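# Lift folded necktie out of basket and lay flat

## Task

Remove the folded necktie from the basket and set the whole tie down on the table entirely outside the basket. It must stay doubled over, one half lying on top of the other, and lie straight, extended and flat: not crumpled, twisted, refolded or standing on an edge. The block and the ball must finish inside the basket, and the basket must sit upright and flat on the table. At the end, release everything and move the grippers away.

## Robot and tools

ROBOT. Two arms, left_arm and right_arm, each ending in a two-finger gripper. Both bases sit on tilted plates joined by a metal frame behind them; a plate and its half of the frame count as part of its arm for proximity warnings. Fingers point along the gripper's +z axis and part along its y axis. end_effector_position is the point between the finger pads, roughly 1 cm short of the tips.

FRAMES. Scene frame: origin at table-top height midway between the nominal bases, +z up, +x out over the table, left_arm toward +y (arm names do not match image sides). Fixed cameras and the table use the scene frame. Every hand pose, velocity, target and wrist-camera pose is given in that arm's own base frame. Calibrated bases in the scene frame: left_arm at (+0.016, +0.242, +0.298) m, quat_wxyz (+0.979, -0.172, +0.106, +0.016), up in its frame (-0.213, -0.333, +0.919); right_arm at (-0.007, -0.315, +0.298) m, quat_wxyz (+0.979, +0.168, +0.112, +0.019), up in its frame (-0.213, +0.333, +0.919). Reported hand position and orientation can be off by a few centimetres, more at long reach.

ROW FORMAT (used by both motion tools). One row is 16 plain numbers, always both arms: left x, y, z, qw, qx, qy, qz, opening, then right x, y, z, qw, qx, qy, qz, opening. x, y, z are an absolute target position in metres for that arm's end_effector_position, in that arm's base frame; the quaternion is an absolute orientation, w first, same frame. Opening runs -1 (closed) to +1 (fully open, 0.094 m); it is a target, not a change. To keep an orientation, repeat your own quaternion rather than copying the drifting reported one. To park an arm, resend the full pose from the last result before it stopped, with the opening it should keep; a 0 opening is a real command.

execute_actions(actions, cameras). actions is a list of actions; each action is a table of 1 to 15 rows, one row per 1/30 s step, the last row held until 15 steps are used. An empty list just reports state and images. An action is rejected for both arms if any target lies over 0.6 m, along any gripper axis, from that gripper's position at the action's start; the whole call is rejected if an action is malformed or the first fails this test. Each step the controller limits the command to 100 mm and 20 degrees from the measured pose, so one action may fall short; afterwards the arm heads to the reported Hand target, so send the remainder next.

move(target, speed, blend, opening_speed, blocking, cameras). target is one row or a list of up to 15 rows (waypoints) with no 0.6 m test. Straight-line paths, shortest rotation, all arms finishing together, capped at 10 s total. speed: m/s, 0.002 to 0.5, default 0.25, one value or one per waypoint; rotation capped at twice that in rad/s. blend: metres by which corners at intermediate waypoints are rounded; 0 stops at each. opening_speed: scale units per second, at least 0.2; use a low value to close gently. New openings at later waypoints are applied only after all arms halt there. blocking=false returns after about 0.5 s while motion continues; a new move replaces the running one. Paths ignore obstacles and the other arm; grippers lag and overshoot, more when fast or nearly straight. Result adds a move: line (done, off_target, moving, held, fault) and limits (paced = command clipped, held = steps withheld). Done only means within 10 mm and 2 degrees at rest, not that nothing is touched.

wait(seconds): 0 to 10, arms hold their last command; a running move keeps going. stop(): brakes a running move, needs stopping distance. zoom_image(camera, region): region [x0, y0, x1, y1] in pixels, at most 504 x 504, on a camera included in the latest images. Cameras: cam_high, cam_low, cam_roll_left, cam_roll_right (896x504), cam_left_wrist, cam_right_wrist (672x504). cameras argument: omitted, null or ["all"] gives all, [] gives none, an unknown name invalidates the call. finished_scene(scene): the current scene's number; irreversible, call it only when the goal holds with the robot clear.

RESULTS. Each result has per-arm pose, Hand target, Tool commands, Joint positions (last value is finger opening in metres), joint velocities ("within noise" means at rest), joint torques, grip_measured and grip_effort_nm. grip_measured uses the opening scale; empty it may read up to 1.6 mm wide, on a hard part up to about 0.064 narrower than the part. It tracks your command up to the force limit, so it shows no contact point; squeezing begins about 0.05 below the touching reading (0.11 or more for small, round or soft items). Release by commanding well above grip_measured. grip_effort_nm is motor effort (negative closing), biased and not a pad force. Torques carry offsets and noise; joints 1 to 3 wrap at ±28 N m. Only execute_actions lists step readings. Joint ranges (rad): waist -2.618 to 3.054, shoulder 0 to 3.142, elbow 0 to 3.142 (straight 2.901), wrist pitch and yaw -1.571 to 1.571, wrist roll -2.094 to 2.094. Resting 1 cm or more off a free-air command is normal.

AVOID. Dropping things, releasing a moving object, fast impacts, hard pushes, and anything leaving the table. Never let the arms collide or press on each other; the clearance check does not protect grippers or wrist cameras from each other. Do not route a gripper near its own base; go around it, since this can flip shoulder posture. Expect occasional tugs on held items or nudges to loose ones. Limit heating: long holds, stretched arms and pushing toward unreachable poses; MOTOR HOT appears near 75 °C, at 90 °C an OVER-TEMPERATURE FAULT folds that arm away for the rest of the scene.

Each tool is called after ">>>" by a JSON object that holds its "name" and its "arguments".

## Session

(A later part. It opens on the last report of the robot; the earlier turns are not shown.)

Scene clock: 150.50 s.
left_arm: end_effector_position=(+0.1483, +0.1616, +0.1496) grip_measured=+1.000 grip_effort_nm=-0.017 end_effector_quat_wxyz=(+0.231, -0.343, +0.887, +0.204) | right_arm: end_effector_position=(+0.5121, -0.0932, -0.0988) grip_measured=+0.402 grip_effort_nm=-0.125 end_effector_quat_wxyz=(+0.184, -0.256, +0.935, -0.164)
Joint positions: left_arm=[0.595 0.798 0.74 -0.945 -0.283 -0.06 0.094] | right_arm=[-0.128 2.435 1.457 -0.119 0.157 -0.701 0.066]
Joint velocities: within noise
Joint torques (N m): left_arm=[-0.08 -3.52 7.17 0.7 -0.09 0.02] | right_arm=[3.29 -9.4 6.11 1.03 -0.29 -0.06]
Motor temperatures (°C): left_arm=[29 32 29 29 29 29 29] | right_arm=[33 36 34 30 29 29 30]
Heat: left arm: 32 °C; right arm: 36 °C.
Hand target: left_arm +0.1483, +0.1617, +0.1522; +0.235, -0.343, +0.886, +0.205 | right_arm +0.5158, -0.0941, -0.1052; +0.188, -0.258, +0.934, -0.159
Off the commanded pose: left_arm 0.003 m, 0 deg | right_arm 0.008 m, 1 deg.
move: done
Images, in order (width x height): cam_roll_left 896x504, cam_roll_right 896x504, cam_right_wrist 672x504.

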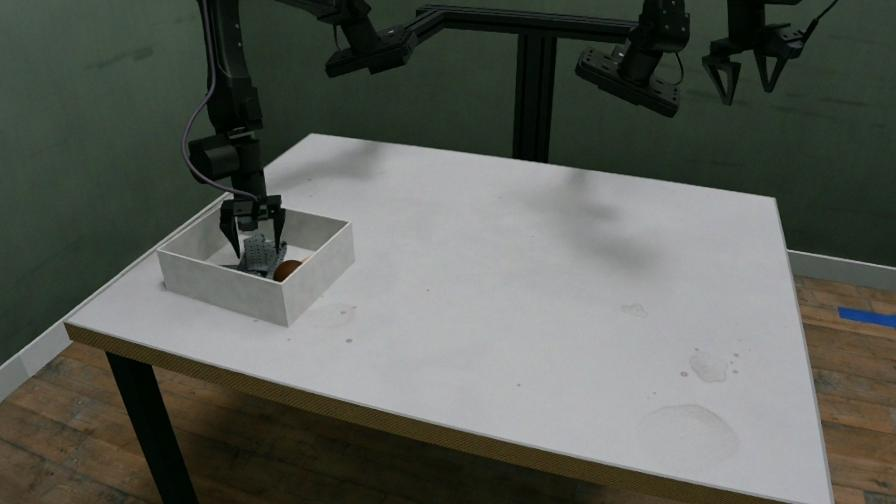

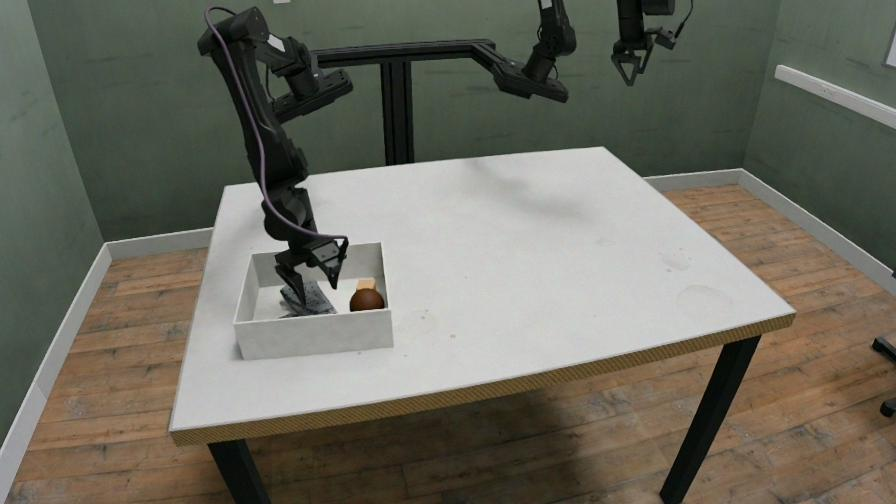

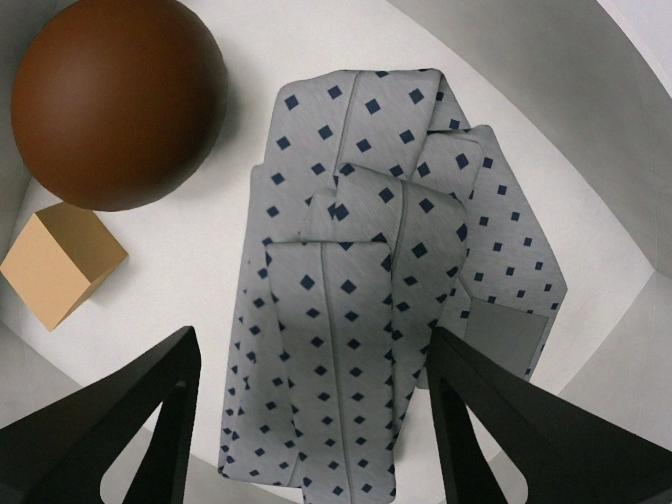

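>>> {"name": "move", "arguments": {"target": [0.1483,0.1617,0.1522,0.235,-0.343,0.886,0.205,1,0.5150,-0.1155,-0.1370,0.1882,-0.2580,0.9340,-0.1589,0.3], "cameras": ["cam_right_wrist","cam_roll_left","cam_roll_right"], "speed": 0.08}}

>>> {"name": "zoom_image", "arguments": {"camera": "cam_right_wrist", "region": [150, 100, 550, 504]}}

Scene clock: 166.87 s.
left_arm: end_effector_position=(+0.1483, +0.1616, +0.1496) grip_measured=+1.000 grip_effort_nm=-0.012 end_effector_quat_wxyz=(+0.231, -0.343, +0.887, +0.204) | right_arm: end_effector_position=(+0.5164, -0.1148, -0.1222) grip_measured=+0.302 grip_effort_nm=-0.129 end_effector_quat_wxyz=(+0.191, -0.255, +0.933, -0.169)
Joint positions: left_arm=[0.595 0.798 0.74 -0.945 -0.283 -0.06 0.094] | right_arm=[-0.174 2.512 1.479 -0.039 0.138 -0.743 0.061]
Joint velocities: within noise
Joint torques (N m): left_arm=[-0.09 -3.51 7.2 0.7 -0.1 0.02] | right_arm=[3.08 -8.46 5.48 1.02 -0.33 -0.08]
Motor temperatures (°C): left_arm=[29 32 29 29 29 29 29] | right_arm=[33 36 34 30 29 29 30]
Heat: left arm: 32 °C; right arm: 36 °C.
Hand target: left_arm +0.1483, +0.1617, +0.1522; +0.235, -0.343, +0.886, +0.205 | right_arm +0.5143, -0.1152, -0.1367; +0.188, -0.258, +0.934, -0.159
Off the commanded pose: left_arm 0.003 m, 0 deg | right_arm 0.015 m, 1 deg.
move: off_target (right_arm)
Images, in order (width x height): cam_roll_left 896x504, cam_roll_right 896x504, cam_right_wrist 672x504.

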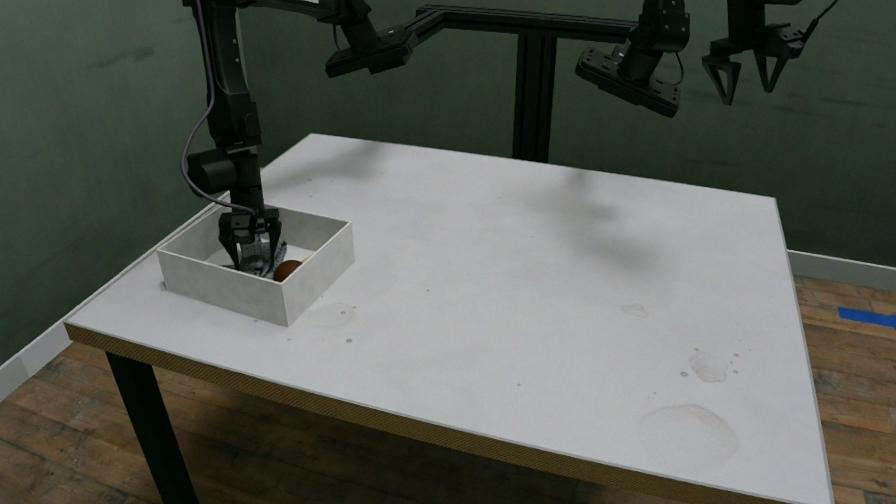

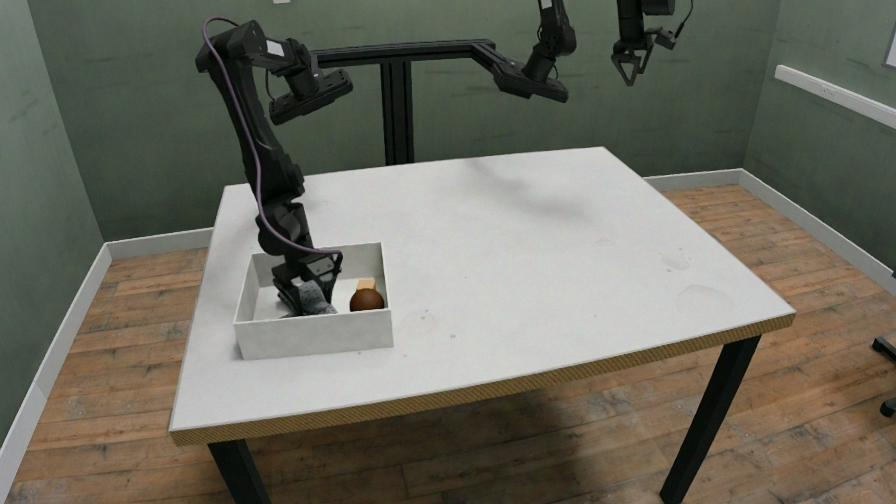

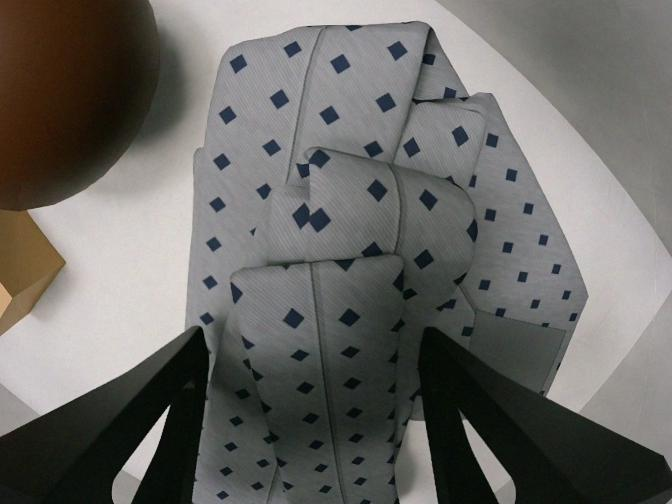

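Scaled by 1.248 from the camera's 672x504 image, which has a finer 960x720 frame.

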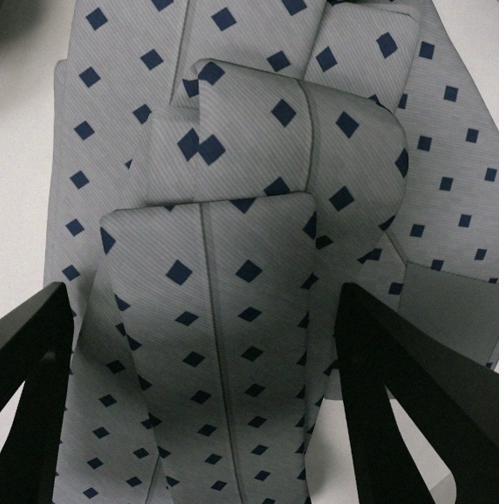

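>>> {"name": "move", "arguments": {"target": [0.1483,0.1617,0.1522,0.235,-0.343,0.886,0.205,1,0.5150,-0.1175,-0.1540,0.1882,-0.2580,0.9340,-0.1589,0.25], "cameras": ["cam_right_wrist"], "speed": 0.05}}

>>> {"name": "zoom_image", "arguments": {"camera": "cam_right_wrist", "region": [150, 100, 550, 504]}}

Scene clock: 171.77 s.
left_arm: end_effector_position=(+0.1483, +0.1616, +0.1496) grip_measured=+1.000 grip_effort_nm=-0.017 end_effector_quat_wxyz=(+0.231, -0.343, +0.887, +0.204) | right_arm: end_effector_position=(+0.5224, -0.1146, -0.1312) grip_measured=+0.252 grip_effort_nm=-0.120 end_effector_quat_wxyz=(+0.202, -0.256, +0.930, -0.169)
Joint positions: left_arm=[0.595 0.798 0.74 -0.945 -0.283 -0.06 0.094] | right_arm=[-0.175 2.546 1.493 0.002 0.128 -0.746 0.059]
Joint velocities: within noise
Joint torques (N m): left_arm=[-0.13 -3.51 7.19 0.7 -0.1 0.02] | right_arm=[2.89 -7.6 5.04 1.02 -0.24 -0.06]
Motor temperatures (°C): left_arm=[29 32 29 29 29 29 29] | right_arm=[33 36 34 30 29 29 30]
Heat: left arm: 32 °C; right arm: 36 °C.
Hand target: left_arm +0.1483, +0.1617, +0.1522; +0.235, -0.343, +0.886, +0.205 | right_arm +0.5138, -0.1170, -0.1531; +0.188, -0.258, +0.934, -0.159
Off the commanded pose: left_arm 0.003 m, 0 deg | right_arm 0.024 m, 2 deg.
move: off_target (right_arm)
Images, in order (width x height): cam_right_wrist 672x504.

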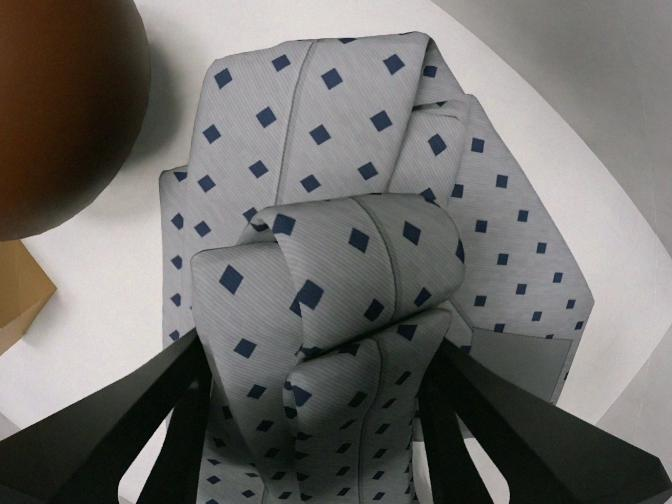

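Scaled by 1.248 from the camera's 672x504 image, which has a finer 960x720 frame.

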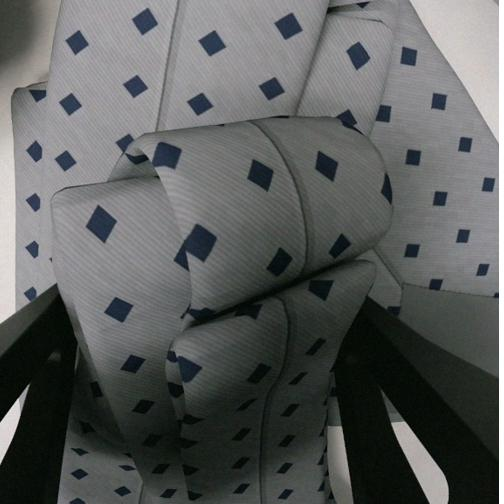

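>>> {"name": "move", "arguments": {"target": [0.1483,0.1617,0.1522,0.235,-0.343,0.886,0.205,1,0.5100,-0.1075,-0.0900,0.1882,-0.2580,0.9340,-0.1589,0.35], "cameras": ["cam_right_wrist"], "speed": 0.1}}

>>> {"name": "zoom_image", "arguments": {"camera": "cam_right_wrist", "region": [150, 100, 550, 504]}}

Scene clock: 179.60 s.
left_arm: end_effector_position=(+0.1483, +0.1616, +0.1496) grip_measured=+1.000 grip_effort_nm=-0.022 end_effector_quat_wxyz=(+0.231, -0.343, +0.887, +0.204) | right_arm: end_effector_position=(+0.5181, -0.1138, -0.0900) grip_measured=+0.348 grip_effort_nm=0.081 end_effector_quat_wxyz=(+0.199, -0.255, +0.931, -0.167)
Joint positions: left_arm=[0.595 0.798 0.74 -0.945 -0.283 -0.06 0.094] | right_arm=[-0.175 2.427 1.468 -0.1 0.128 -0.744 0.063]
Joint velocities: within noise
Joint torques (N m): left_arm=[-0.09 -3.52 7.17 0.71 -0.09 0.01] | right_arm=[4.22 -12.82 3.26 0.69 -0.13 0.09]
Motor temperatures (°C): left_arm=[29 32 29 29 29 29 29] | right_arm=[32 35 34 30 29 29 30]
Heat: left arm: 32 °C; right arm: 35 °C.
Hand target: left_arm +0.1483, +0.1617, +0.1522; +0.235, -0.343, +0.886, +0.205 | right_arm +0.5101, -0.1076, -0.0902; +0.188, -0.258, +0.934, -0.159
Off the commanded pose: left_arm 0.003 m, 0 deg | right_arm 0.010 m, 2 deg.
move: done
Images, in order (width x height): cam_right_wrist 672x504.

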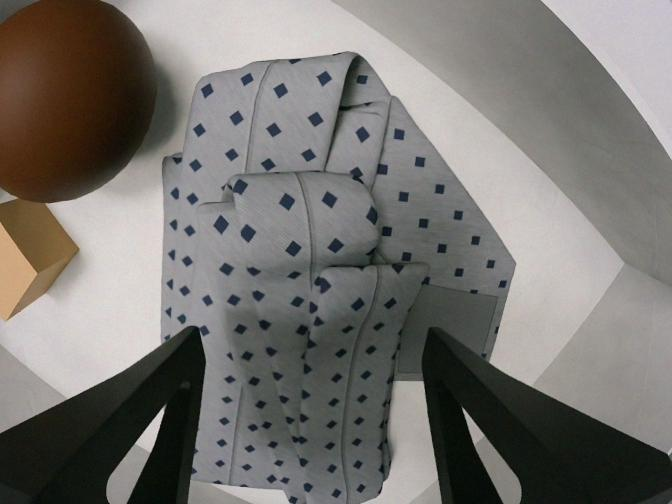

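Scaled by 1.248 from the camera's 672x504 image, which has a finer 960x720 frame.

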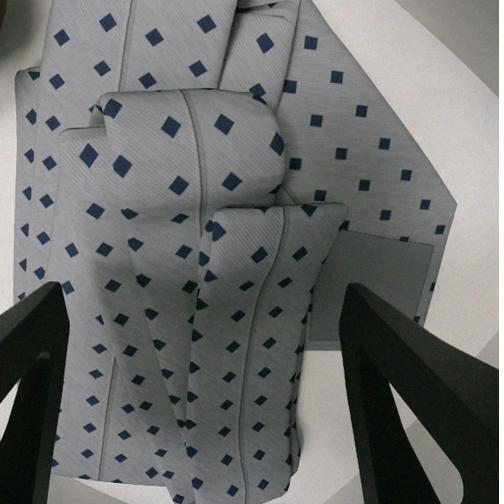

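>>> {"name": "move", "arguments": {"target": [0.1483,0.1617,0.1522,0.235,-0.343,0.886,0.205,1,0.5080,-0.1360,-0.0960,0.2233,-0.1770,0.9448,-0.1604,0.35], "cameras": ["cam_right_wrist"], "speed": 0.1}}

>>> {"name": "zoom_image", "arguments": {"camera": "cam_right_wrist", "region": [150, 100, 550, 504]}}

Scene clock: 196.87 s.
left_arm: end_effector_position=(+0.1483, +0.1616, +0.1496) grip_measured=+1.000 grip_effort_nm=-0.012 end_effector_quat_wxyz=(+0.231, -0.343, +0.887, +0.204) | right_arm: end_effector_position=(+0.5094, -0.1355, -0.0966) grip_measured=+0.348 grip_effort_nm=0.076 end_effector_quat_wxyz=(+0.217, -0.182, +0.945, -0.166)
Joint positions: left_arm=[0.595 0.798 0.74 -0.945 -0.283 -0.06 0.094] | right_arm=[-0.219 2.427 1.413 -0.017 0.128 -0.635 0.063]
Joint velocities: within noise
Joint torques (N m): left_arm=[-0.1 -3.49 7.15 0.7 -0.1 0.02] | right_arm=[2.95 -11.88 3.04 1.09 -0.28 0.11]
Motor temperatures (°C): left_arm=[29 32 29 29 29 29 29] | right_arm=[33 36 34 30 29 29 30]
Heat: left arm: 32 °C; right arm: 36 °C.
Hand target: left_arm +0.1483, +0.1617, +0.1522; +0.235, -0.343, +0.886, +0.205 | right_arm +0.5079, -0.1360, -0.0961; +0.223, -0.177, +0.945, -0.160
Off the commanded pose: left_arm 0.003 m, 0 deg | right_arm 0.002 m, 1 deg.
move: done
Images, in order (width x height): cam_right_wrist 672x504.

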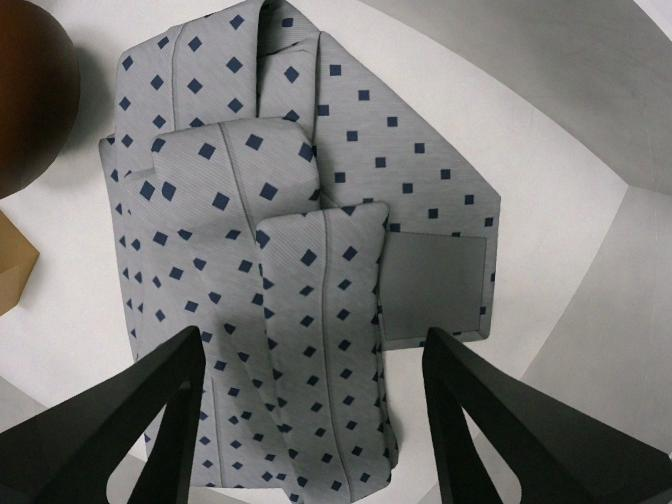

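Scaled by 1.248 from the camera's 672x504 image, which has a finer 960x720 frame.

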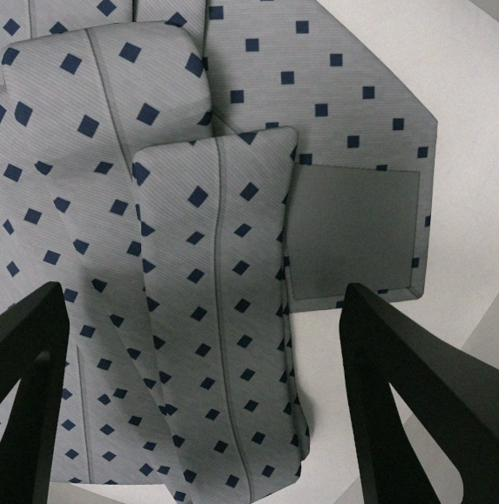

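>>> {"name": "move", "arguments": {"target": [0.1483,0.1617,0.1522,0.235,-0.343,0.886,0.205,1,0.5115,-0.1430,-0.1230,0.2233,-0.1770,0.9448,-0.1604,0.3], "cameras": ["cam_right_wrist"], "speed": 0.06}}

>>> {"name": "zoom_image", "arguments": {"camera": "cam_right_wrist", "region": [150, 100, 550, 504]}}

Scene clock: 204.23 s.
left_arm: end_effector_position=(+0.1483, +0.1616, +0.1496) grip_measured=+1.000 grip_effort_nm=-0.012 end_effector_quat_wxyz=(+0.231, -0.343, +0.887, +0.204) | right_arm: end_effector_position=(+0.5089, -0.1407, -0.1141) grip_measured=+0.302 grip_effort_nm=-0.129 end_effector_quat_wxyz=(+0.220, -0.177, +0.945, -0.165)
Joint positions: left_arm=[0.595 0.798 0.74 -0.945 -0.283 -0.06 0.094] | right_arm=[-0.231 2.475 1.413 0.038 0.119 -0.635 0.061]
Joint velocities: within noise
Joint torques (N m): left_arm=[-0.1 -3.51 7.2 0.69 -0.1 0.03] | right_arm=[2.85 -8.84 5.65 1.13 -0.27 -0.03]
Motor temperatures (°C): left_arm=[29 32 29 29 29 29 29] | right_arm=[33 36 34 30 29 29 30]
Heat: left arm: 32 °C; right arm: 36 °C.
Hand target: left_arm +0.1483, +0.1617, +0.1522; +0.235, -0.343, +0.886, +0.205 | right_arm +0.5111, -0.1428, -0.1228; +0.223, -0.177, +0.945, -0.160
Off the commanded pose: left_arm 0.003 m, 0 deg | right_arm 0.010 m, 1 deg.
move: done
Images, in order (width x height): cam_right_wrist 672x504.

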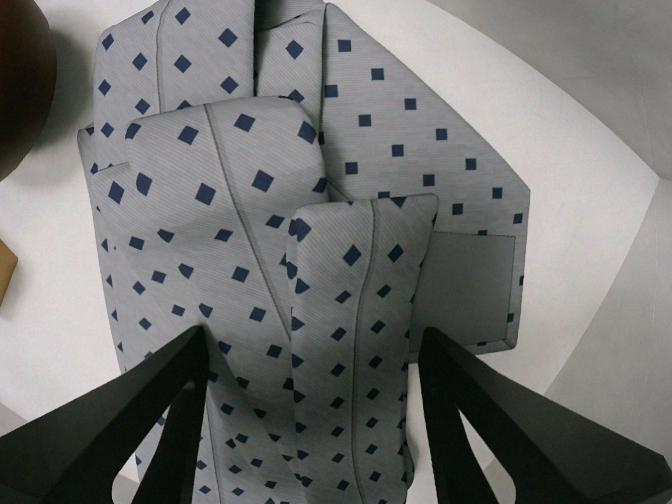

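Scaled by 1.248 from the camera's 672x504 image, which has a finer 960x720 frame.

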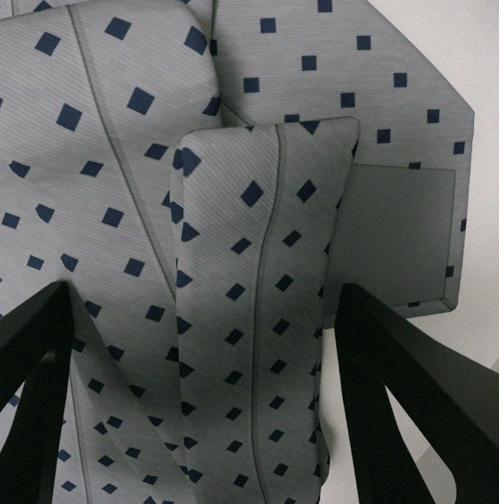

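>>> {"name": "move", "arguments": {"target": [[0.1483,0.1617,0.1522,0.235,-0.343,0.886,0.205,1,0.5085,-0.1420,-0.1000,0.2233,-0.1770,0.9448,-0.1604,0.3],[0.1483,0.1617,0.1522,0.235,-0.343,0.886,0.205,1,0.5135,-0.1515,-0.1010,0.2233,-0.1770,0.9448,-0.1604,0.3]], "cameras": ["cam_right_wrist"], "speed": 0.06}}

>>> {"name": "zoom_image", "arguments": {"camera": "cam_right_wrist", "region": [150, 100, 550, 504]}}

Scene clock: 212.07 s.
left_arm: end_effector_position=(+0.1483, +0.1616, +0.1496) grip_measured=+1.000 grip_effort_nm=-0.017 end_effector_quat_wxyz=(+0.231, -0.343, +0.887, +0.204) | right_arm: end_effector_position=(+0.5112, -0.1511, -0.1072) grip_measured=+0.302 grip_effort_nm=-0.129 end_effector_quat_wxyz=(+0.222, -0.173, +0.945, -0.167)
Joint positions: left_arm=[0.595 0.798 0.74 -0.945 -0.283 -0.06 0.094] | right_arm=[-0.252 2.468 1.432 0.017 0.112 -0.647 0.061]
Joint velocities: within noise
Joint torques (N m): left_arm=[-0.09 -3.52 7.17 0.71 -0.1 0.01] | right_arm=[2.99 -12.21 5.64 0.74 -0.29 -0.06]
Motor temperatures (°C): left_arm=[29 32 29 29 29 29 29] | right_arm=[33 36 34 30 29 29 30]
Heat: left arm: 32 °C; right arm: 36 °C.
Hand target: left_arm +0.1483, +0.1617, +0.1522; +0.235, -0.343, +0.886, +0.205 | right_arm +0.5134, -0.1515, -0.1011; +0.224, -0.177, +0.945, -0.161
Off the commanded pose: left_arm 0.003 m, 0 deg | right_arm 0.007 m, 1 deg.
move: done
Images, in order (width x height): cam_right_wrist 672x504.

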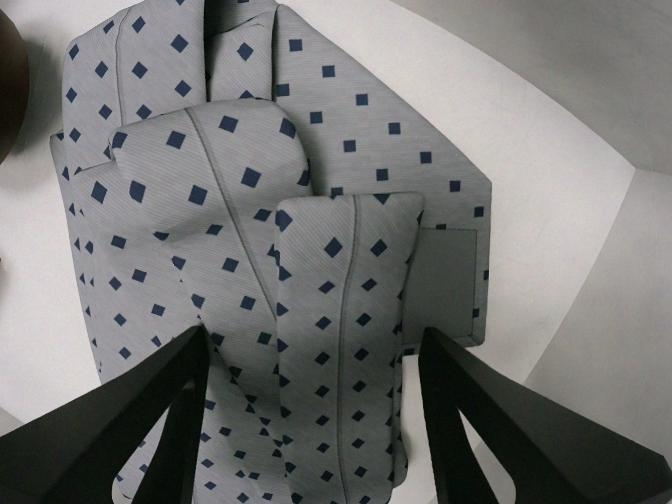

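Scaled by 1.248 from the camera's 672x504 image, which has a finer 960x720 frame.

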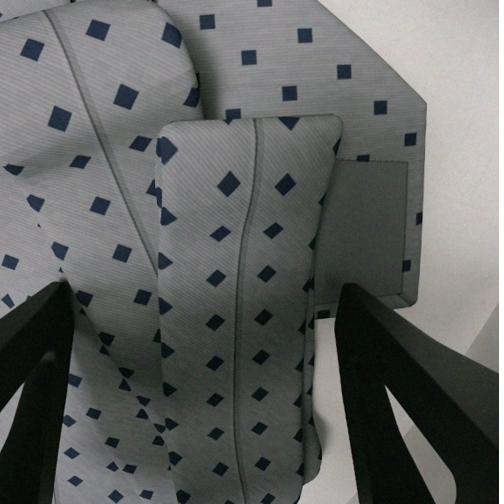

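>>> {"name": "move", "arguments": {"target": [[0.1483,0.1617,0.1522,0.235,-0.343,0.886,0.205,1,0.5140,-0.1580,-0.0960,0.2233,-0.1770,0.9448,-0.1604,0.3],[0.1483,0.1617,0.1522,0.235,-0.343,0.886,0.205,1,0.5160,-0.1610,-0.1270,0.2233,-0.1770,0.9448,-0.1604,0.3]], "cameras": ["cam_right_wrist"], "speed": 0.08}}

>>> {"name": "zoom_image", "arguments": {"camera": "cam_right_wrist", "region": [150, 100, 550, 504]}}

Scene clock: 220.57 s.
left_arm: end_effector_position=(+0.1483, +0.1616, +0.1496) grip_measured=+1.000 grip_effort_nm=-0.012 end_effector_quat_wxyz=(+0.231, -0.343, +0.887, +0.204) | right_arm: end_effector_position=(+0.5192, -0.1584, -0.1077) grip_measured=+0.302 grip_effort_nm=-0.120 end_effector_quat_wxyz=(+0.231, -0.175, +0.942, -0.167)
Joint positions: left_arm=[0.595 0.798 0.74 -0.945 -0.283 -0.06 0.094] | right_arm=[-0.267 2.49 1.467 0.024 0.095 -0.662 0.061]
Joint velocities: within noise
Joint torques (N m): left_arm=[-0.09 -3.54 7.15 0.7 -0.1 0.02] | right_arm=[2.69 -7.9 5.41 1.15 -0.22 -0.09]
Motor temperatures (°C): left_arm=[29 32 29 29 29 29 29] | right_arm=[32 36 34 30 29 29 30]
Heat: left arm: 32 °C; right arm: 36 °C.
Hand target: left_arm +0.1483, +0.1617, +0.1522; +0.235, -0.343, +0.886, +0.205 | right_arm +0.5150, -0.1607, -0.1264; +0.223, -0.177, +0.945, -0.160
Off the commanded pose: left_arm 0.003 m, 0 deg | right_arm 0.020 m, 1 deg.
move: off_target (right_arm)
Images, in order (width x height): cam_right_wrist 672x504.

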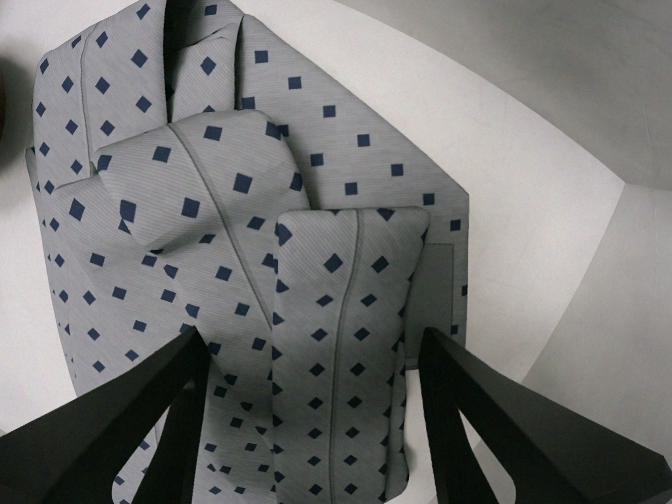

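Scaled by 1.248 from the camera's 672x504 image, which has a finer 960x720 frame.

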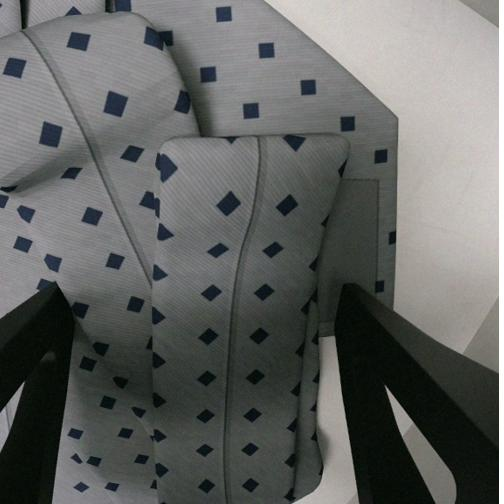

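>>> {"name": "move", "arguments": {"target": [0.1483,0.1617,0.1522,0.235,-0.343,0.886,0.205,1,0.5160,-0.1640,-0.1270,0.2233,-0.1770,0.9448,-0.1604,-1], "cameras": ["cam_right_wrist"], "speed": 0.06, "opening_speed": 1.0}}

>>> {"name": "zoom_image", "arguments": {"camera": "cam_right_wrist", "region": [150, 100, 550, 504]}}

Scene clock: 226.33 s.
left_arm: end_effector_position=(+0.1483, +0.1616, +0.1496) grip_measured=+1.000 grip_effort_nm=-0.007 end_effector_quat_wxyz=(+0.231, -0.343, +0.887, +0.204) | right_arm: end_effector_position=(+0.5238, -0.1634, -0.1059) grip_measured=-0.901 grip_effort_nm=-1.018 end_effector_quat_wxyz=(+0.240, -0.175, +0.939, -0.172)
Joint positions: left_arm=[0.595 0.798 0.74 -0.945 -0.283 -0.06 0.094] | right_arm=[-0.274 2.497 1.477 0.042 0.093 -0.67 0.005]
Joint velocities: within noise
Joint torques (N m): left_arm=[-0.08 -3.51 7.16 0.69 -0.1 0.02] | right_arm=[2.76 -8.32 5.05 0.99 -0.24 -0.05]
Motor temperatures (°C): left_arm=[29 32 29 29 29 29 29] | right_arm=[32 36 34 30 29 29 30]
Heat: left arm: 32 °C; right arm: 36 °C.
Hand target: left_arm +0.1483, +0.1617, +0.1522; +0.235, -0.343, +0.886, +0.205 | right_arm +0.5152, -0.1637, -0.1262; +0.224, -0.177, +0.945, -0.160
Off the commanded pose: left_arm 0.003 m, 0 deg | right_arm 0.023 m, 2 deg.
move: off_target (right_arm)
Images, in order (width x height): cam_right_wrist 672x504.

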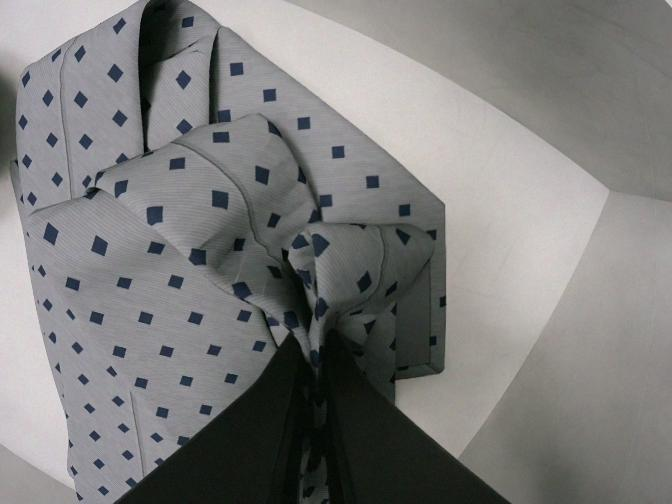

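Scaled by 1.248 from the camera's 672x504 image, which has a finer 960x720 frame.

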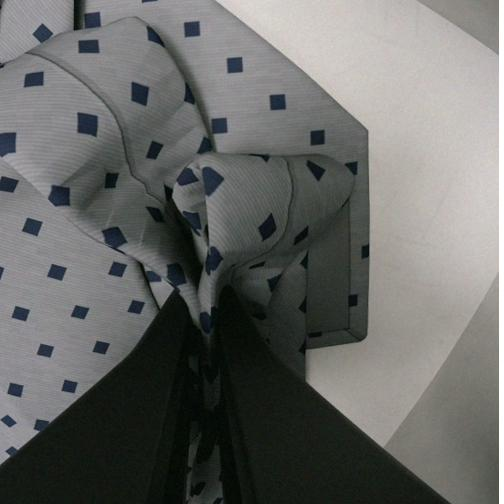

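>>> {"name": "move", "arguments": {"target": [0.1483,0.1617,0.1522,0.235,-0.343,0.886,0.205,1,0.4980,-0.1330,-0.0550,0.2233,-0.1770,0.9448,-0.1604,-1], "cameras": ["cam_right_wrist","cam_roll_left","cam_roll_right"], "speed": 0.1}}

>>> {"name": "zoom_image", "arguments": {"camera": "cam_right_wrist", "region": [150, 100, 550, 504]}}

>>> {"name": "zoom_image", "arguments": {"camera": "cam_roll_right", "region": [240, 210, 400, 340]}}

Scene clock: 234.17 s.
left_arm: end_effector_position=(+0.1483, +0.1616, +0.1496) grip_measured=+1.000 grip_effort_nm=-0.012 end_effector_quat_wxyz=(+0.231, -0.343, +0.887, +0.204) | right_arm: end_effector_position=(+0.5056, -0.1410, -0.0558) grip_measured=-0.905 grip_effort_nm=-1.057 end_effector_quat_wxyz=(+0.234, -0.174, +0.942, -0.165)
Joint positions: left_arm=[0.595 0.798 0.74 -0.945 -0.283 -0.06 0.094] | right_arm=[-0.238 2.307 1.369 -0.06 0.106 -0.635 0.004]
Joint velocities: within noise
Joint torques (N m): left_arm=[-0.1 -3.54 7.15 0.71 -0.09 0.01] | right_arm=[4.23 -12.9 3.22 0.77 -0.05 0.09]
Motor temperatures (°C): left_arm=[29 32 29 29 29 29 29] | right_arm=[32 36 34 30 29 29 30]
Heat: left arm: 32 °C; right arm: 36 °C.
Hand target: left_arm +0.1483, +0.1617, +0.1522; +0.235, -0.343, +0.886, +0.205 | right_arm +0.4982, -0.1333, -0.0552; +0.223, -0.177, +0.945, -0.161
Off the commanded pose: left_arm 0.003 m, 0 deg | right_arm 0.011 m, 1 deg.
move: off_target (right_arm)
Images, in order (width x height): cam_roll_left 896x504, cam_roll_right 896x504, cam_right_wrist 672x504.

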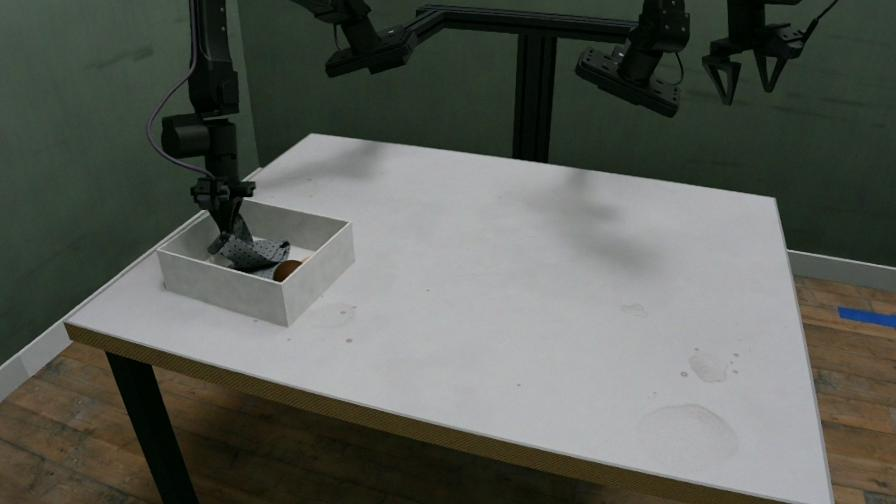

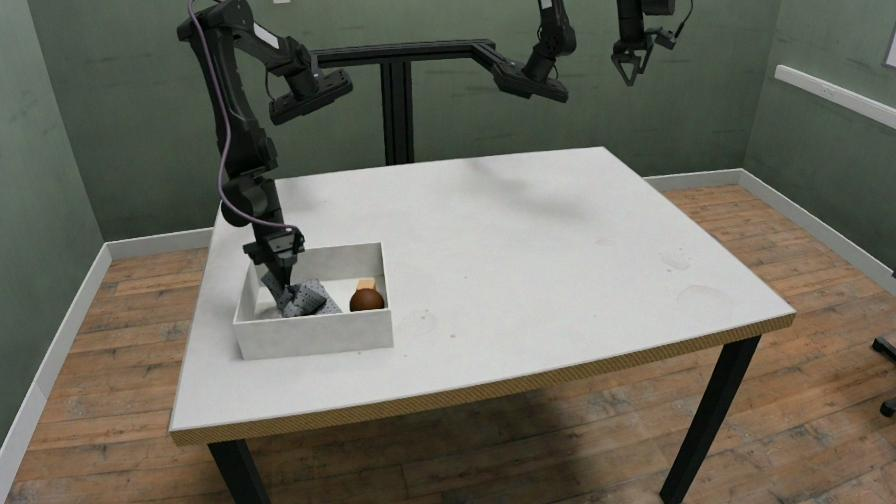

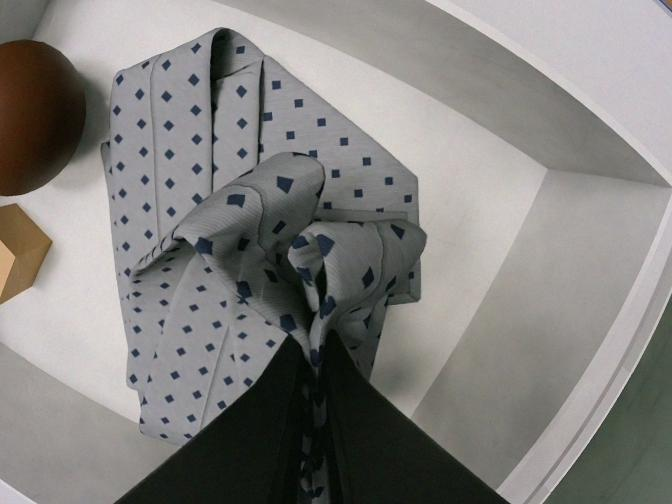

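Scaled by 1.248 from the camera's 672x504 image, which has a finer 960x720 frame.

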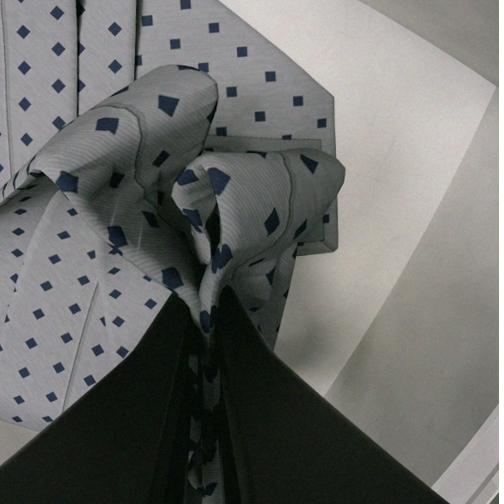

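Scaled by 3.150.

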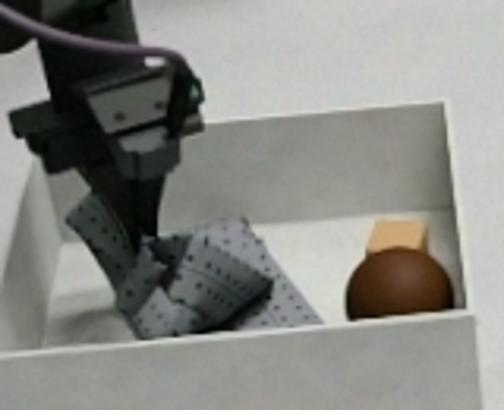

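>>> {"name": "move", "arguments": {"target": [0.1483,0.1617,0.1522,0.235,-0.343,0.886,0.205,1,0.3930,0.0200,0.1950,0.2233,-0.1770,0.9448,-0.1604,-1], "cameras": ["cam_right_wrist","cam_roll_left","cam_roll_right"], "speed": 0.15}}

>>> {"name": "zoom_image", "arguments": {"camera": "cam_roll_left", "region": [160, 80, 360, 310]}}

Scene clock: 244.60 s.
left_arm: end_effector_position=(+0.1483, +0.1616, +0.1496) grip_measured=+1.000 grip_effort_nm=-0.012 end_effector_quat_wxyz=(+0.231, -0.343, +0.887, +0.204) | right_arm: end_effector_position=(+0.3952, +0.0168, +0.1828) grip_measured=-0.905 grip_effort_nm=-1.062 end_effector_quat_wxyz=(+0.216, -0.177, +0.947, -0.158)
Joint positions: left_arm=[0.595 0.798 0.74 -0.945 -0.283 -0.06 0.094] | right_arm=[0.176 1.628 1.453 -0.941 0.306 -0.265 0.004]
Joint velocities: within noise
Joint torques (N m): left_arm=[-0.06 -3.52 7.17 0.68 -0.09 0] | right_arm=[3.7 -9.06 9.92 0.8 0.06 0.11]
Motor temperatures (°C): left_arm=[29 32 29 29 29 29 29] | right_arm=[33 38 34 30 29 29 30]
Heat: left arm: 32 °C; right arm: 38 °C.
Hand target: left_arm +0.1483, +0.1617, +0.1522; +0.235, -0.343, +0.886, +0.205 | right_arm +0.3930, +0.0199, +0.1949; +0.224, -0.177, +0.945, -0.160
Off the commanded pose: left_arm 0.003 m, 0 deg | right_arm 0.013 m, 1 deg.
move: off_target (right_arm)
Images, in order (width x height): cam_roll_left 896x504, cam_roll_right 896x504, cam_right_wrist 672x504.

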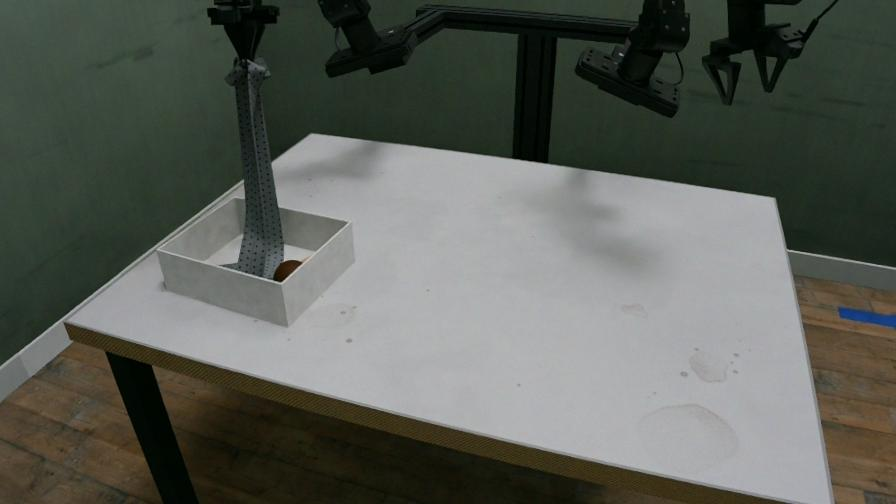

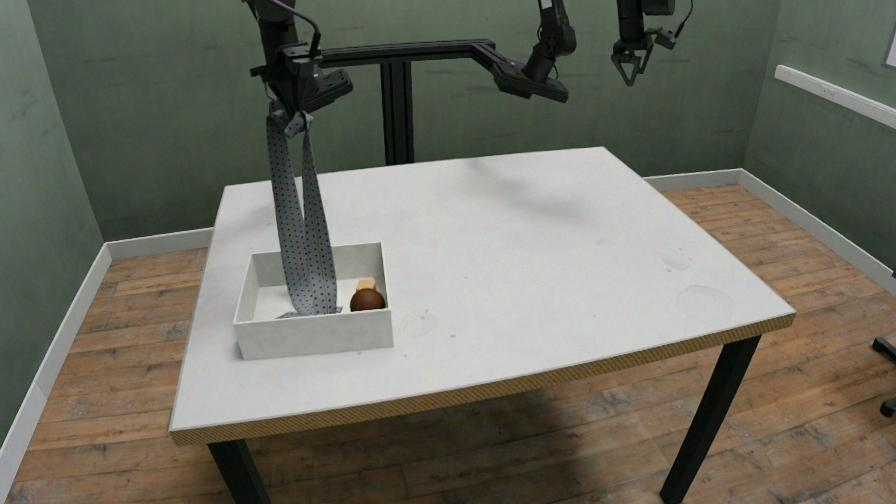

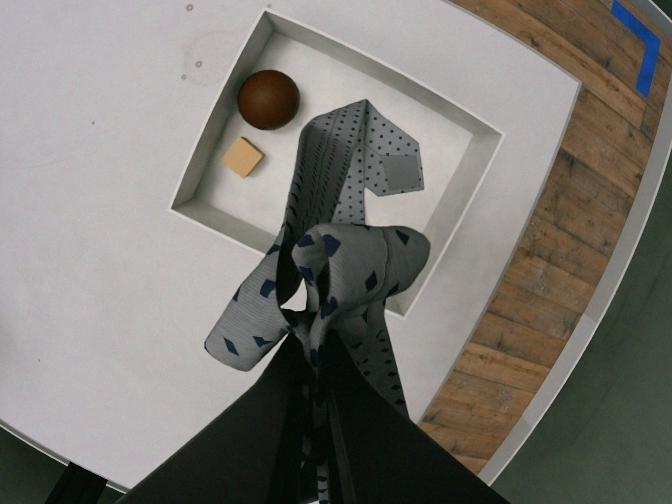

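Scaled by 2.191.

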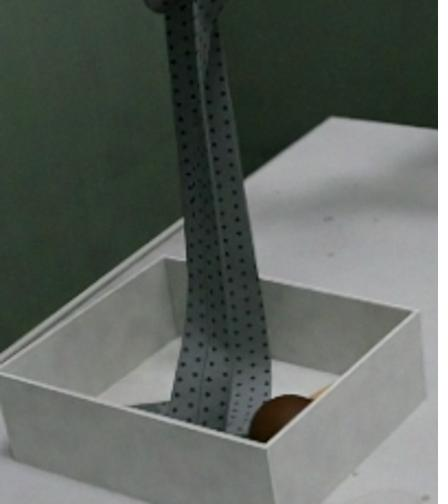

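>>> {"name": "move", "arguments": {"target": [0.1483,0.1617,0.1522,0.235,-0.343,0.886,0.205,1,0.3050,0.1300,0.3530,0.2233,-0.1770,0.9448,-0.1604,-1], "cameras": ["cam_right_wrist","cam_roll_left","cam_roll_right","cam_low"], "speed": 0.15}}

>>> {"name": "zoom_image", "arguments": {"camera": "cam_roll_left", "region": [160, 0, 360, 310]}}

>>> {"name": "zoom_image", "arguments": {"camera": "cam_roll_right", "region": [200, 0, 440, 360]}}

Scene clock: 255.47 s.
left_arm: end_effector_position=(+0.1483, +0.1616, +0.1496) grip_measured=+1.000 grip_effort_nm=-0.012 end_effector_quat_wxyz=(+0.231, -0.343, +0.887, +0.204) | right_arm: end_effector_position=(+0.3117, +0.1317, +0.3451) grip_measured=-0.905 grip_effort_nm=-1.057 end_effector_quat_wxyz=(+0.308, -0.194, +0.922, -0.132)
Joint positions: left_arm=[0.595 0.798 0.74 -0.945 -0.283 -0.06 0.094] | right_arm=[0.648 1.598 2.058 -1.535 0.492 0.107 0.004]
Joint velocities: within noise
Joint torques (N m): left_arm=[-0.1 -3.49 7.15 0.7 -0.1 0.02] | right_arm=[3.44 -5.59 8.02 1.13 0.17 0.1]
Motor temperatures (°C): left_arm=[29 32 29 29 29 29 29] | right_arm=[33 37 34 30 29 29 31]
Heat: left arm: 32 °C; right arm: 37 °C.
Hand target: left_arm +0.1483, +0.1617, +0.1522; +0.235, -0.343, +0.886, +0.205 | right_arm +0.3053, +0.1297, +0.3523; +0.313, -0.194, +0.920, -0.133
Off the commanded pose: left_arm 0.003 m, 0 deg | right_arm 0.011 m, 11 deg.
joint sent to its limit (right arm) — joint 4 (wrist pitch), lower limit. The joint targets are off in orientation, not in position.
move: off_target (right_arm)
Images, in order (width x height): cam_low 896x504, cam_roll_left 896x504, cam_roll_right 896x504, cam_right_wrist 672x504.

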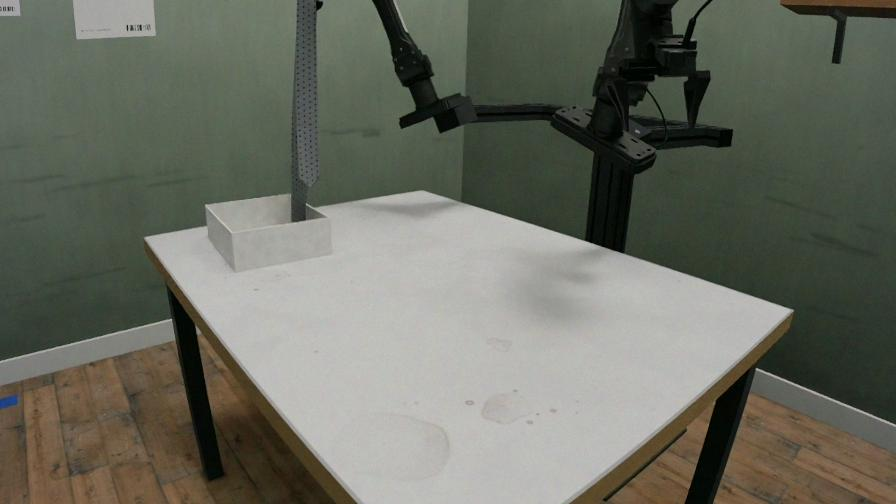

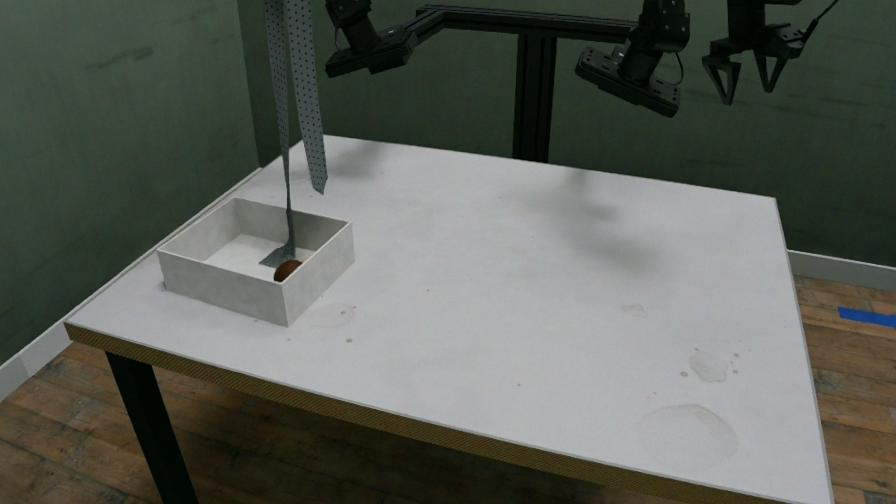

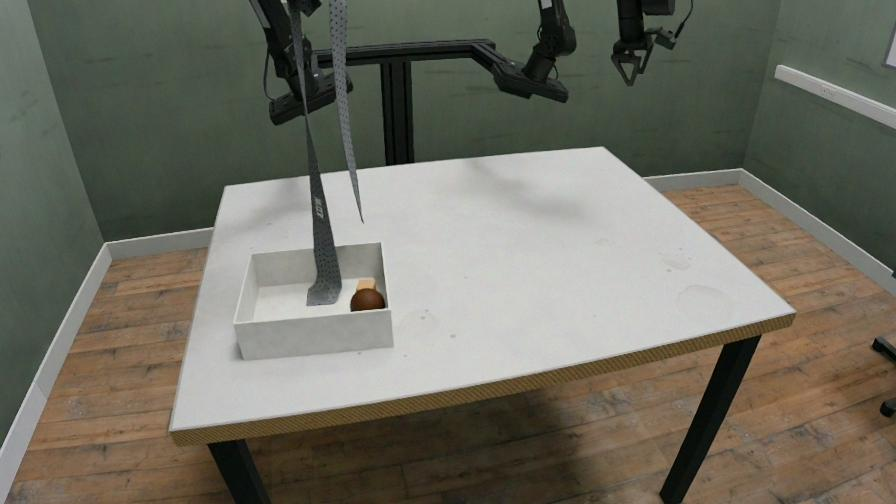

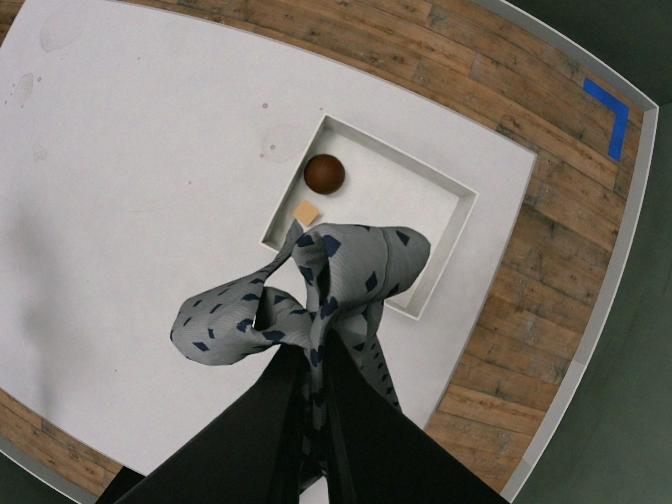

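Scaled by 1.626.

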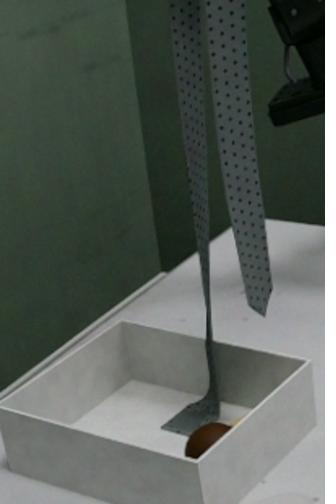

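Scaled by 1.400.

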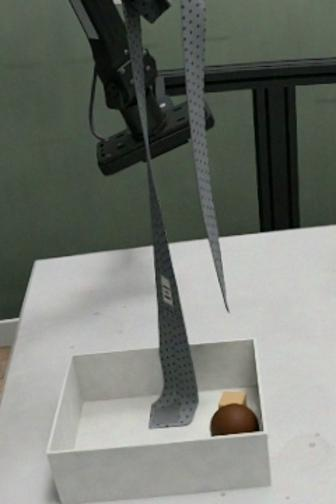

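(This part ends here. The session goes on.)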